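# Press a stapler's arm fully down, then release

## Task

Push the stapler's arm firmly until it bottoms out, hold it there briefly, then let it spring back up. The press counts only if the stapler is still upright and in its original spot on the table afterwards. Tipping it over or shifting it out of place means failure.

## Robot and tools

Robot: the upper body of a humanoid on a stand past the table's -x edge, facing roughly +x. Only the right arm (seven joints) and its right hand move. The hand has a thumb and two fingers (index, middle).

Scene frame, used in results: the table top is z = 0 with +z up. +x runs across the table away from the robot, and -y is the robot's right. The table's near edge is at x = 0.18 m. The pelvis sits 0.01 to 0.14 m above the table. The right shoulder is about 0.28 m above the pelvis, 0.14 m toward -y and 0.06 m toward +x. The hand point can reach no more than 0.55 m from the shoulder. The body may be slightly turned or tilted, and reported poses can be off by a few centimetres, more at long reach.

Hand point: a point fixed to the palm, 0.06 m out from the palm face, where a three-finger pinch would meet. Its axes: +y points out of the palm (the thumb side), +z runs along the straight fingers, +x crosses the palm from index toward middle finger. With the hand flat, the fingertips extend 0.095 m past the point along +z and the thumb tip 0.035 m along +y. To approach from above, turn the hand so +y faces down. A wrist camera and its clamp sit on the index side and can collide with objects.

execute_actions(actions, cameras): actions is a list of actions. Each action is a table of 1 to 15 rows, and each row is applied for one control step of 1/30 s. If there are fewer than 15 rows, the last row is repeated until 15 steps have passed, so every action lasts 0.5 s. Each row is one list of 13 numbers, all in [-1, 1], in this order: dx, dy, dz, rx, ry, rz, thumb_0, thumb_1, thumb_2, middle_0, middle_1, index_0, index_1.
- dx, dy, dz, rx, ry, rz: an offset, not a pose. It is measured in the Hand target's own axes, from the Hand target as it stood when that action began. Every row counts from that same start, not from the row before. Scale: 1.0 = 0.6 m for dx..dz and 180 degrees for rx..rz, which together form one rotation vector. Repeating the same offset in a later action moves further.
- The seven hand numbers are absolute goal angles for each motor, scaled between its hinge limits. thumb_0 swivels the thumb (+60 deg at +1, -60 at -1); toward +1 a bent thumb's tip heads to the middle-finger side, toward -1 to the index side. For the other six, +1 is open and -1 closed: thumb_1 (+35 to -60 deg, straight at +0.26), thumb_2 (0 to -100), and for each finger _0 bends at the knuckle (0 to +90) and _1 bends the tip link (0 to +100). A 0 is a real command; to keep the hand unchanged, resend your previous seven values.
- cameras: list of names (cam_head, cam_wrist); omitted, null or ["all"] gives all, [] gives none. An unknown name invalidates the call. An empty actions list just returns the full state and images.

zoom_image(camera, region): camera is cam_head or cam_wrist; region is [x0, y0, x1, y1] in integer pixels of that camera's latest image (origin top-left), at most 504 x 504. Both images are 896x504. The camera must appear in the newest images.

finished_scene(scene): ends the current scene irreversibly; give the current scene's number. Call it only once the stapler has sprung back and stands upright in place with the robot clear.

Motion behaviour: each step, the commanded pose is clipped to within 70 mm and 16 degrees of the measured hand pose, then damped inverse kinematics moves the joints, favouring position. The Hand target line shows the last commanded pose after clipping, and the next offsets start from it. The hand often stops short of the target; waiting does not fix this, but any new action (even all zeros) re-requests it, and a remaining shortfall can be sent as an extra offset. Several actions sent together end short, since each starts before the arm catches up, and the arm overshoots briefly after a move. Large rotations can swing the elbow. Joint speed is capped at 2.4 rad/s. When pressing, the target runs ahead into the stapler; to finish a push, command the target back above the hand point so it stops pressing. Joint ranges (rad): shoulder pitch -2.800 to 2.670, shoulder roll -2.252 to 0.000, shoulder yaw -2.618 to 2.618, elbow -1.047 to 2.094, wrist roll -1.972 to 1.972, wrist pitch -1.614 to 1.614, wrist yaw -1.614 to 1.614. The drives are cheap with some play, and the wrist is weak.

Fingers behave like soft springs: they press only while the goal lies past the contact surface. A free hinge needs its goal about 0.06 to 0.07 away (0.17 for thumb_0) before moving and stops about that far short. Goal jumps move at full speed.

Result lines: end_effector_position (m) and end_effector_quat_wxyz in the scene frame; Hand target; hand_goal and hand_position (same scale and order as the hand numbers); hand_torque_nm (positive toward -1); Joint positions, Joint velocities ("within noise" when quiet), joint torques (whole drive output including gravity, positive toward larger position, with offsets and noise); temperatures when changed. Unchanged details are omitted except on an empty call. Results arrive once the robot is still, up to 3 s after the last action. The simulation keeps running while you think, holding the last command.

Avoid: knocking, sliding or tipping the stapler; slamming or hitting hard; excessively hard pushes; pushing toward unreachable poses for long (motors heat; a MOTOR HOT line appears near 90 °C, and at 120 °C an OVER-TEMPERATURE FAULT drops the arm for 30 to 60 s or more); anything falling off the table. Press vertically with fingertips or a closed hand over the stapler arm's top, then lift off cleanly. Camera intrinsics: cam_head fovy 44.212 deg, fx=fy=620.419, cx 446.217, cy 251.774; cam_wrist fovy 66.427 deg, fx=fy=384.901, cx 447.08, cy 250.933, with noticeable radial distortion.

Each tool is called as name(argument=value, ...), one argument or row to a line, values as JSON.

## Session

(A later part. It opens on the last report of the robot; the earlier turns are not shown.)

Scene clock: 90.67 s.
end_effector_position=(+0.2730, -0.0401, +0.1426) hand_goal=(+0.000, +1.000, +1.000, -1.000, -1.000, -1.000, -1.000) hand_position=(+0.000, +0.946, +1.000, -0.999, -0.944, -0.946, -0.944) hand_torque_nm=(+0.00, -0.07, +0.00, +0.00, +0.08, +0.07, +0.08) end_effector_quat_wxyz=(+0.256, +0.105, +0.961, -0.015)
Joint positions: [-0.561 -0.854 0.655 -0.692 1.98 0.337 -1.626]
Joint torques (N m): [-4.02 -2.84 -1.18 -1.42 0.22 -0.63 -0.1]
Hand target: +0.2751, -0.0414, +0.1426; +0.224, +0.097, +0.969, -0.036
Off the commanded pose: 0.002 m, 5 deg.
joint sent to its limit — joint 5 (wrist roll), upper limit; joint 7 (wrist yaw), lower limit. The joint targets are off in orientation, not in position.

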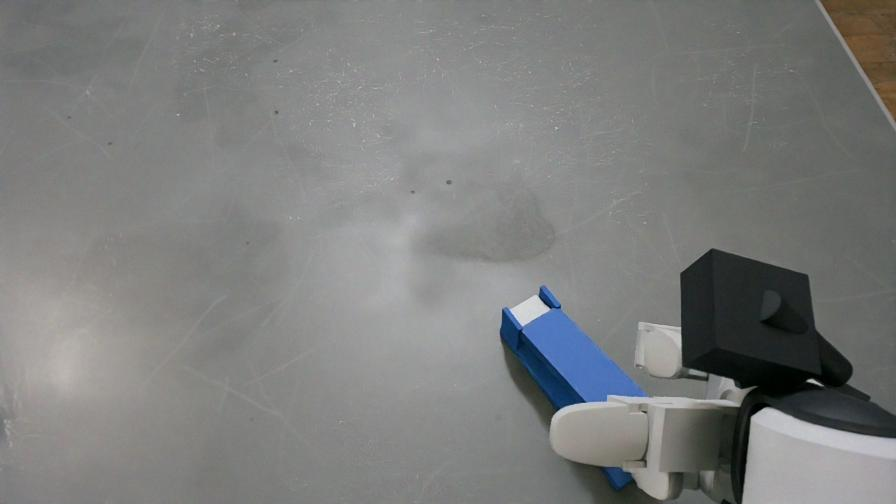

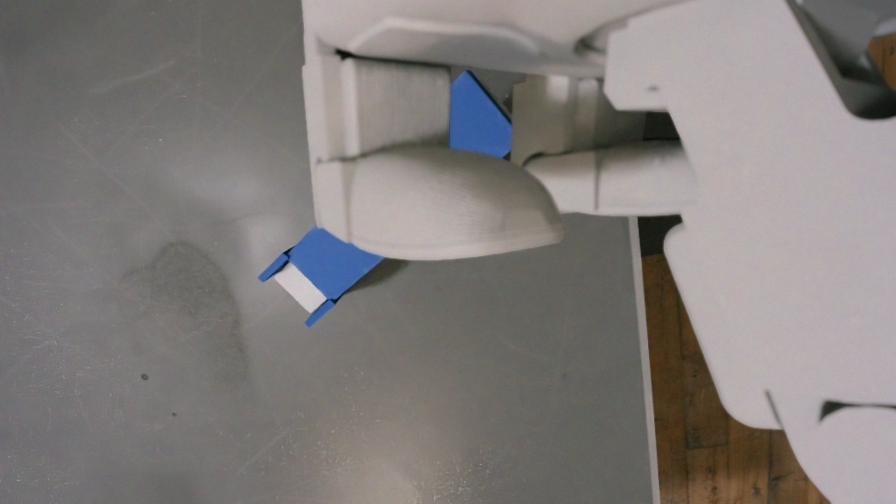

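execute_actions(
  actions=[
    [[-0.025,0.005,0.01,0,0,0,0,1,1,-1,-1,-1,-1],[-0.05,0.01,0.025,0,0,0,0,1,1,-1,-1,-1,-1],[-0.045,0.01,0.059,0,0,0,0,1,1,-1,-1,-1,-1]],
  ],
  cameras=["cam_head"],
)

Scene clock: 92.93 s.
end_effector_position=(+0.3163, -0.0433, +0.1255) hand_goal=(+0.000, +1.000, +1.000, -1.000, -1.000, -1.000, -1.000) hand_position=(+0.000, +0.946, +1.000, -0.999, -0.944, -0.946, -0.944) hand_torque_nm=(+0.00, -0.07, +0.00, +0.00, +0.08, +0.07, +0.08) end_effector_quat_wxyz=(+0.239, +0.093, +0.966, -0.036)
Joint positions: [-0.654 -0.681 0.512 -0.346 1.982 0.635 -1.589]
Joint torques (N m): [-2.88 -1.61 -2.25 -1.51 0.33 -0.23 -0.05]
Hand target: +0.3152, -0.0442, +0.1226; +0.224, +0.097, +0.969, -0.036
Off the commanded pose: 0.003 m, 2 deg.
joint sent to its limit — joint 5 (wrist roll), upper limit. The joint targets still meet the commanded pose.
Images, in order: cam_head.

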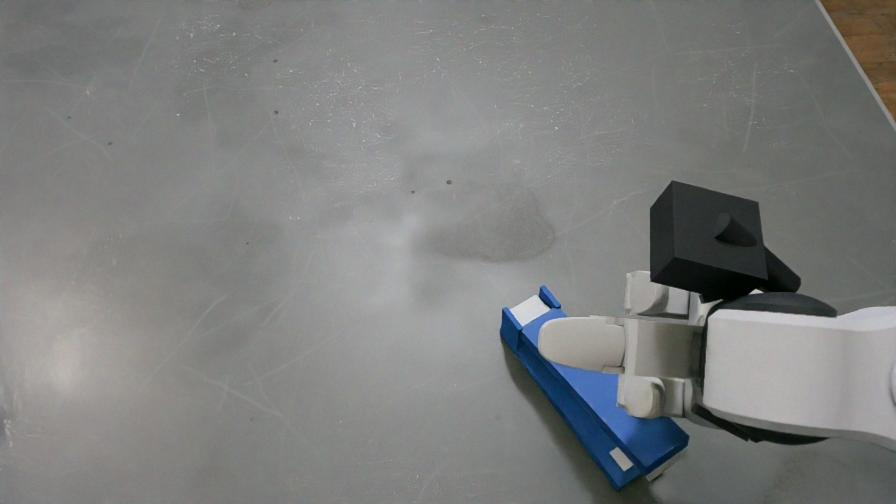

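execute_actions(
  actions=[
    [[0.024,-0.003,0.005,0,0,0,0,1,1,-1,-1,-1,-1],[0.048,-0.007,0.01,0,0,0,0,1,1,-1,-1,-1,-1]],
    [[0.01,0,0.017,0,0,0,0,1,1,-1,-1,-1,-1],[0.02,0,0.034,0,0,0,0,1,1,-1,-1,-1,-1],[0.03,0,0.05,0,0,0,0,1,1,-1,-1,-1,-1]],
    [[0.01,0,0.017,0,0,0,0,1,1,-1,-1,-1,-1],[0.02,0,0.034,0,0,0,0,1,1,-1,-1,-1,-1],[0.03,0,0.05,0,0,0,0,1,1,-1,-1,-1,-1]],
  ],
)

zoom_image(
  camera="cam_head",
  region=[480, 280, 720, 500],
)

Scene clock: 97.70 s.
end_effector_position=(+0.3047, -0.0382, +0.0717) hand_goal=(+0.000, +1.000, +1.000, -1.000, -1.000, -1.000, -1.000) hand_position=(+0.000, +0.946, +1.000, -0.999, -0.944, -0.946, -0.944) hand_torque_nm=(+0.00, -0.07, +0.00, +0.00, +0.08, +0.07, +0.08) end_effector_quat_wxyz=(+0.272, +0.103, +0.957, -0.004)
Joint positions: [-0.464 -0.631 0.621 -0.268 1.587 0.503 -1.226]
Joint torques (N m): [0.48 -1.24 1.01 3.56 -0.39 -0.04 0.11]
Hand target: +0.2855, -0.0445, +0.0349; +0.224, +0.097, +0.969, -0.036
Off the commanded pose: 0.042 m, 7 deg.

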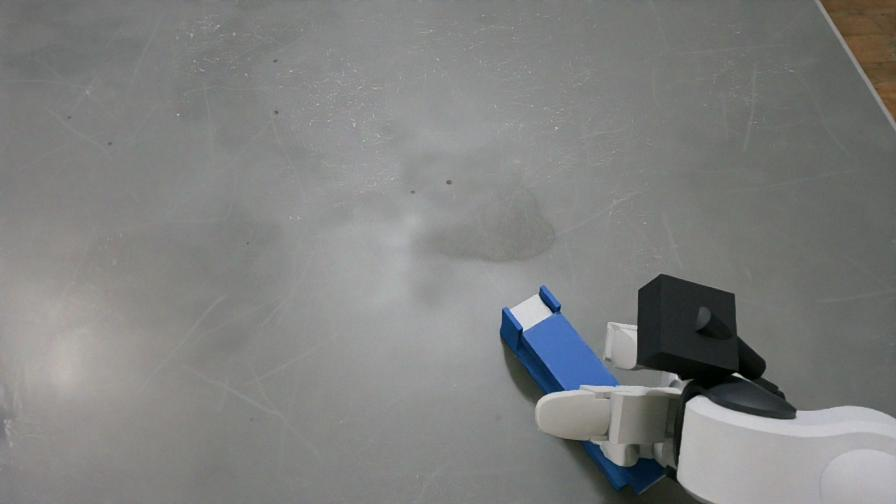

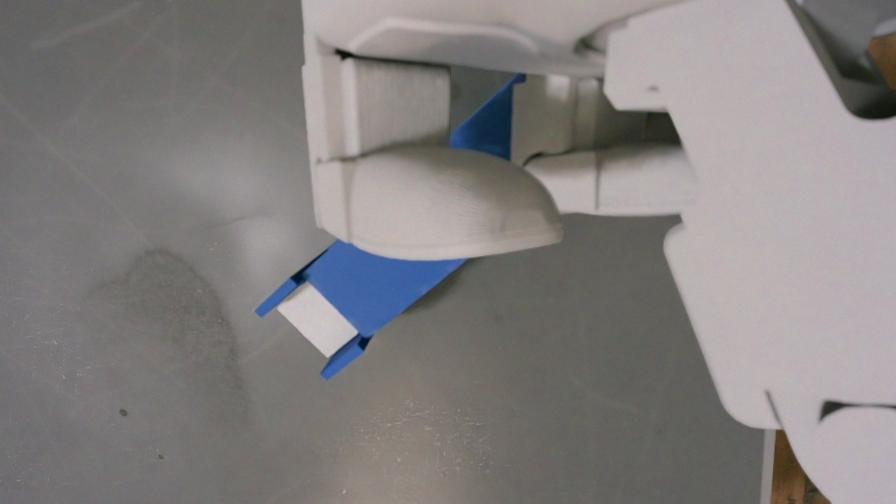

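Scaled by 2.100 from the camera's 896x504 image, which has a finer 1280x720 frame.

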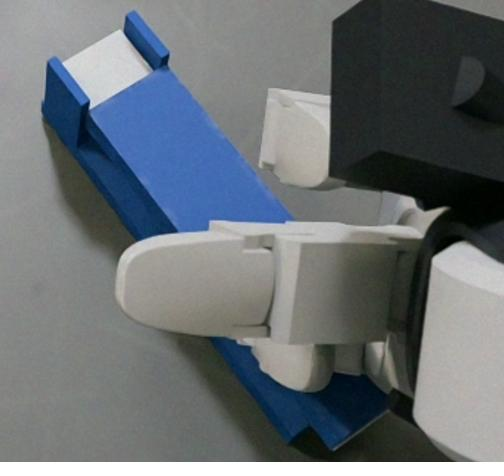

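execute_actions(
  actions=[
    [[0.012,0,0.015,0,0,0,0,1,1,-1,-1,-1,-1],[0.025,-0.001,0.031,0,0,0,0,1,1,-1,-1,-1,-1],[0.0375,-0.002,0.047,0,0,0,0,1,1,-1,-1,-1,-1]],
  ],
)

zoom_image(
  camera="cam_head",
  region=[480, 280, 720, 500],
)

Scene clock: 99.73 s.
end_effector_position=(+0.3149, -0.0352, +0.0742) hand_goal=(+0.000, +1.000, +1.000, -1.000, -1.000, -1.000, -1.000) hand_position=(+0.000, +0.946, +1.000, -0.999, -0.944, -0.946, -0.944) hand_torque_nm=(+0.00, -0.07, +0.00, +0.00, +0.08, +0.07, +0.08) end_effector_quat_wxyz=(+0.307, +0.110, +0.945, +0.014)
Joint positions: [-0.463 -0.62 0.641 -0.239 1.497 0.434 -1.134]
Joint torques (N m): [2.15 -1.03 2.49 7.33 0.05 0.71 -0.27]
Hand target: +0.2837, -0.0434, +0.0121; +0.224, +0.097, +0.969, -0.036
Off the commanded pose: 0.084 m, 12 deg; position clipped.

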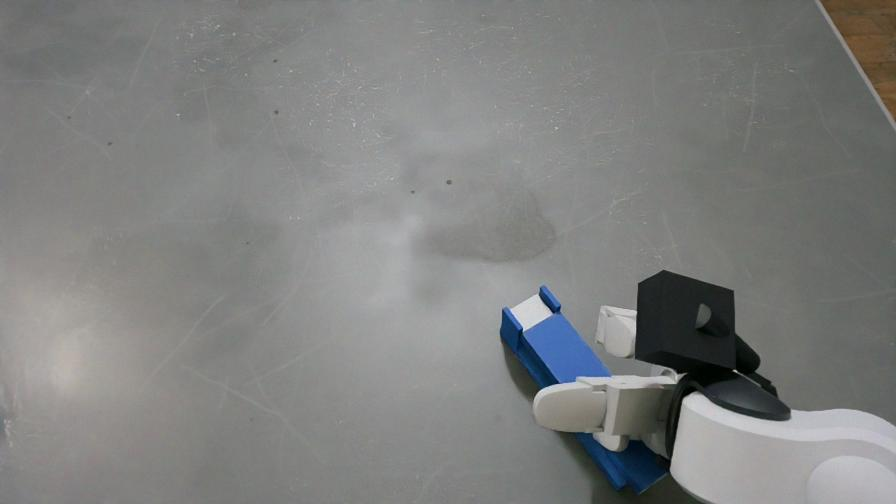

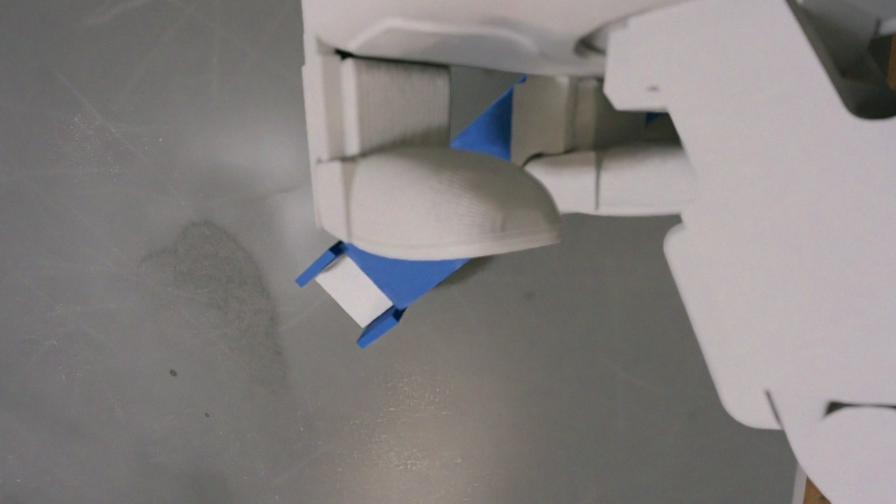

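Scaled by 2.100 from the camera's 896x504 image, which has a finer 1280x720 frame.

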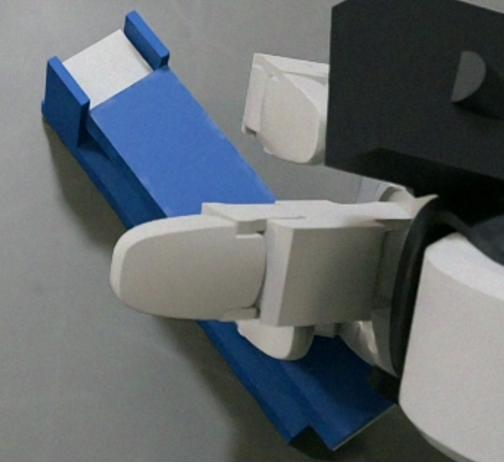

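execute_actions(
  actions=[
    [[-0.015,0,-0.025,0,0,0,0,1,1,-1,-1,-1,-1],[-0.03,0,-0.045,0,0,0,0,1,1,-1,-1,-1,-1],[-0.04,0,-0.065,0,0,0,0,1,1,-1,-1,-1,-1]],
    [[-0.015,0,-0.025,0,0,0,0,1,1,-1,-1,-1,-1],[-0.03,0,-0.045,0,0,0,0,1,1,-1,-1,-1,-1],[-0.04,0,-0.065,0,0,0,0,1,1,-1,-1,-1,-1]],
    [[-0.015,0,-0.02,0,0,0,0,1,1,-1,-1,-1,-1],[-0.04,0,-0.06,0,0,0,0,1,1,-1,-1,-1,-1]],
  ],
  cameras=["cam_head"],
)

Scene clock: 102.77 s.
end_effector_position=(+0.2990, -0.0424, +0.1442) hand_goal=(+0.000, +1.000, +1.000, -1.000, -1.000, -1.000, -1.000) hand_position=(+0.000, +0.946, +1.000, -0.999, -0.944, -0.946, -0.944) hand_torque_nm=(+0.00, -0.07, +0.00, +0.00, +0.08, +0.07, +0.08) end_effector_quat_wxyz=(+0.264, +0.104, +0.959, -0.014)
Joint positions: [-0.57 -0.72 0.481 -0.535 1.981 0.559 -1.626]
Joint torques (N m): [-3.5 -2.88 -1.58 -3.44 0.32 -0.63 -0.1]
Hand target: +0.2984, -0.0430, +0.1461; +0.224, +0.097, +0.969, -0.036
Off the commanded pose: 0.002 m, 5 deg.
joint sent to its limit — joint 5 (wrist roll), upper limit; joint 7 (wrist yaw), lower limit. The joint targets are off in orientation, not in position.
Images, in order: cam_head.

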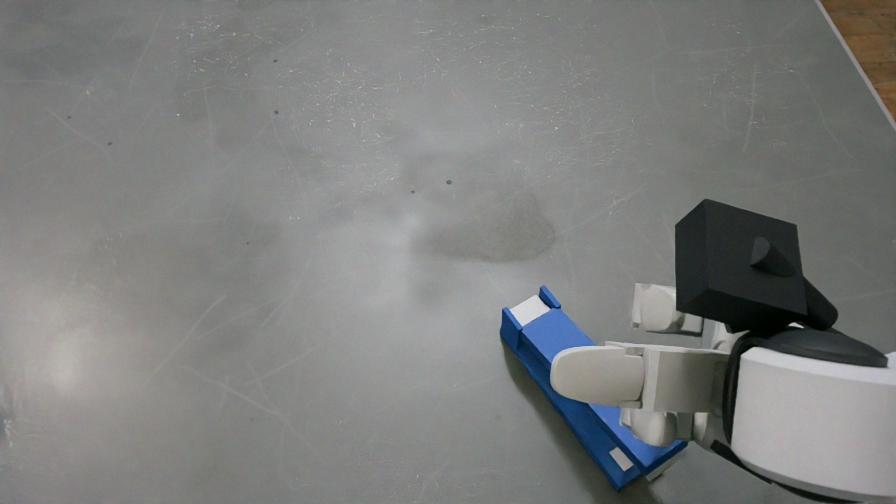

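execute_actions(
  actions=[
    [[0.006,0,0.017,0,0,0,0,1,1,-1,-1,-1,-1],[0.012,0,0.034,0,0,0,0,1,1,-1,-1,-1,-1],[0.02,0,0.052,0,0,0,0,1,1,-1,-1,-1,-1]],
    [[0.01,0,0.017,0,0,0,0,1,1,-1,-1,-1,-1],[0.02,0,0.034,0,0,0,0,1,1,-1,-1,-1,-1],[0.028,0,0.051,0,0,0,0,1,1,-1,-1,-1,-1]],
    [[0.01,0,0.017,0,0,0,0,1,1,-1,-1,-1,-1],[0.02,0,0.034,0,0,0,0,1,1,-1,-1,-1,-1],[0.03,0,0.05,0,0,0,0,1,1,-1,-1,-1,-1]],
    [[0.01,0,0.017,0,0,0,0,1,1,-1,-1,-1,-1],[0.02,0,0.034,0,0,0,0,1,1,-1,-1,-1,-1],[0.03,0,0.05,0,0,0,0,1,1,-1,-1,-1,-1]],
  ],
)

zoom_image(
  camera="cam_head",
  region=[480, 280, 720, 500],
)

Scene clock: 107.40 s.
end_effector_position=(+0.3267, -0.0363, +0.0737) hand_goal=(+0.000, +1.000, +1.000, -1.000, -1.000, -1.000, -1.000) hand_position=(+0.000, +0.946, +1.000, -0.999, -0.944, -0.946, -0.944) hand_torque_nm=(+0.00, -0.07, +0.00, +0.00, +0.08, +0.07, +0.08) end_effector_quat_wxyz=(+0.306, +0.108, +0.946, +0.014)
Joint positions: [-0.519 -0.618 0.645 -0.171 1.52 0.447 -1.107]
Joint torques (N m): [2.16 -0.93 2.3 6.6 -0.02 0.59 -0.41]
Hand target: +0.2951, -0.0450, +0.0118; +0.224, +0.097, +0.969, -0.036
Off the commanded pose: 0.074 m, 11 deg; position clipped.

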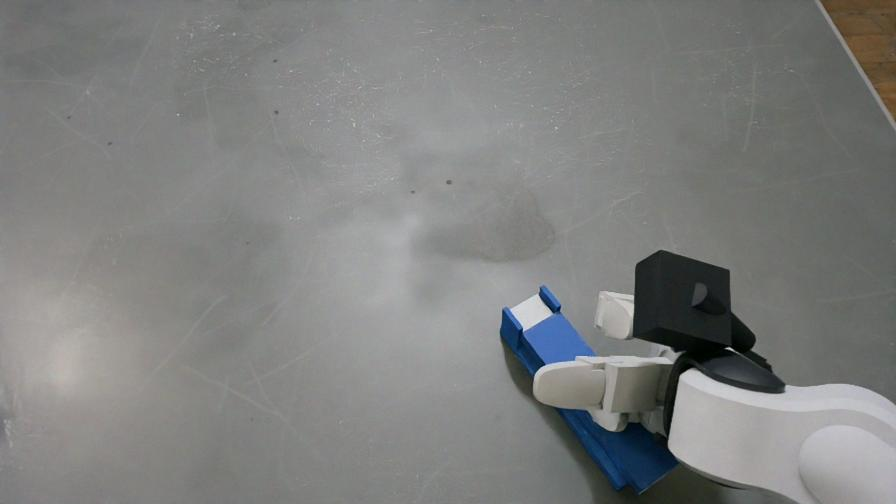

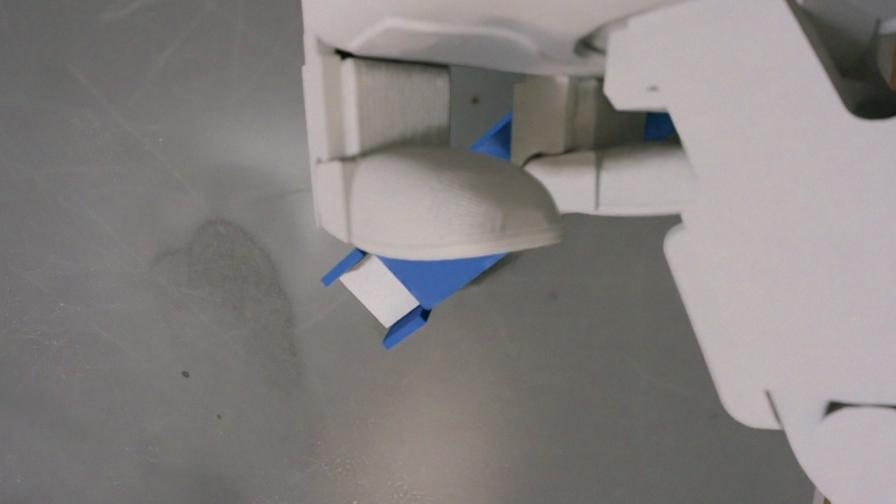

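Scaled by 2.100 from the camera's 896x504 image, which has a finer 1280x720 frame.

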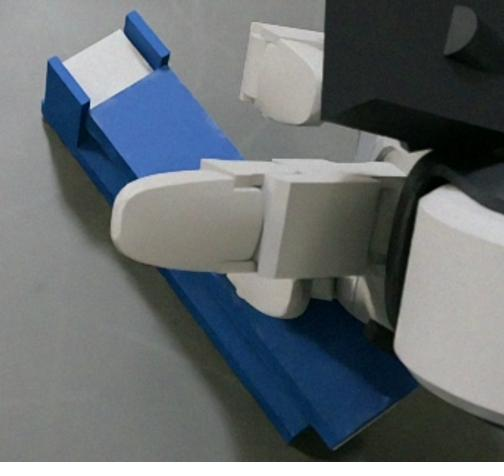

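execute_actions(
  actions=[
    [[-0.015,0,-0.025,0,0,0,0,1,1,-1,-1,-1,-1],[-0.03,0,-0.045,0,0,0,0,1,1,-1,-1,-1,-1],[-0.04,0,-0.065,0,0,0,0,1,1,-1,-1,-1,-1]],
    [[-0.015,0,-0.025,0,0,0,0,1,1,-1,-1,-1,-1],[-0.03,0,-0.045,0,0,0,0,1,1,-1,-1,-1,-1],[-0.04,0,-0.065,0,0,0,0,1,1,-1,-1,-1,-1]],
    [[-0.015,0,-0.02,0,0,0,0,1,1,-1,-1,-1,-1],[-0.05,0,-0.07,0,0,0,0,1,1,-1,-1,-1,-1]],
  ],
  cameras=["cam_head"],
)

Scene clock: 110.37 s.
end_effector_position=(+0.3144, -0.0460, +0.1528) hand_goal=(+0.000, +1.000, +1.000, -1.000, -1.000, -1.000, -1.000) hand_position=(+0.000, +0.946, +1.000, -0.999, -0.944, -0.946, -0.944) hand_torque_nm=(+0.00, -0.07, +0.00, +0.00, +0.08, +0.07, +0.08) end_effector_quat_wxyz=(+0.281, +0.104, +0.954, -0.015)
Joint positions: [-0.608 -0.687 0.412 -0.477 1.981 0.642 -1.626]
Joint torques (N m): [-3.06 -1.66 -2.15 -3.06 0.35 -0.26 -0.1]
Hand target: +0.3126, -0.0449, +0.1539; +0.224, +0.097, +0.969, -0.036
Off the commanded pose: 0.002 m, 7 deg.
joint sent to its limit — joint 5 (wrist roll), upper limit; joint 7 (wrist yaw), lower limit. The joint targets are off in orientation, not in position.
Images, in order: cam_head.

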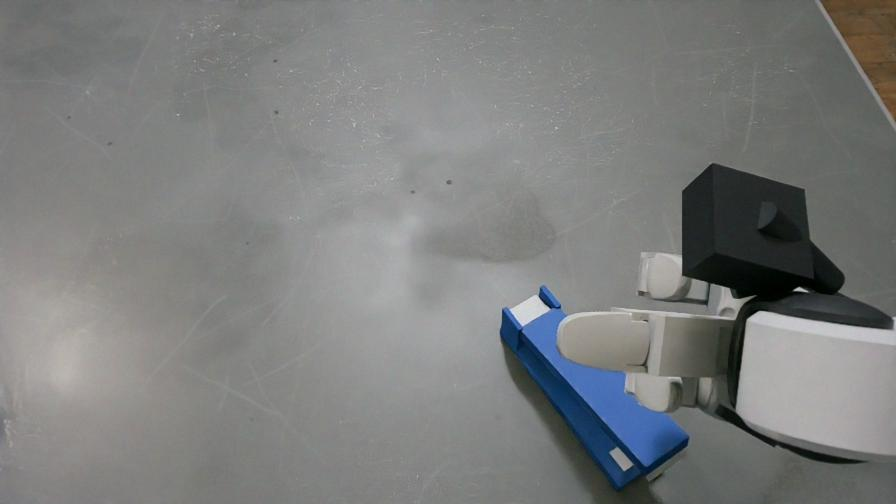

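finished_scene(
  scene=3,
)

The scene is finished: the task was done.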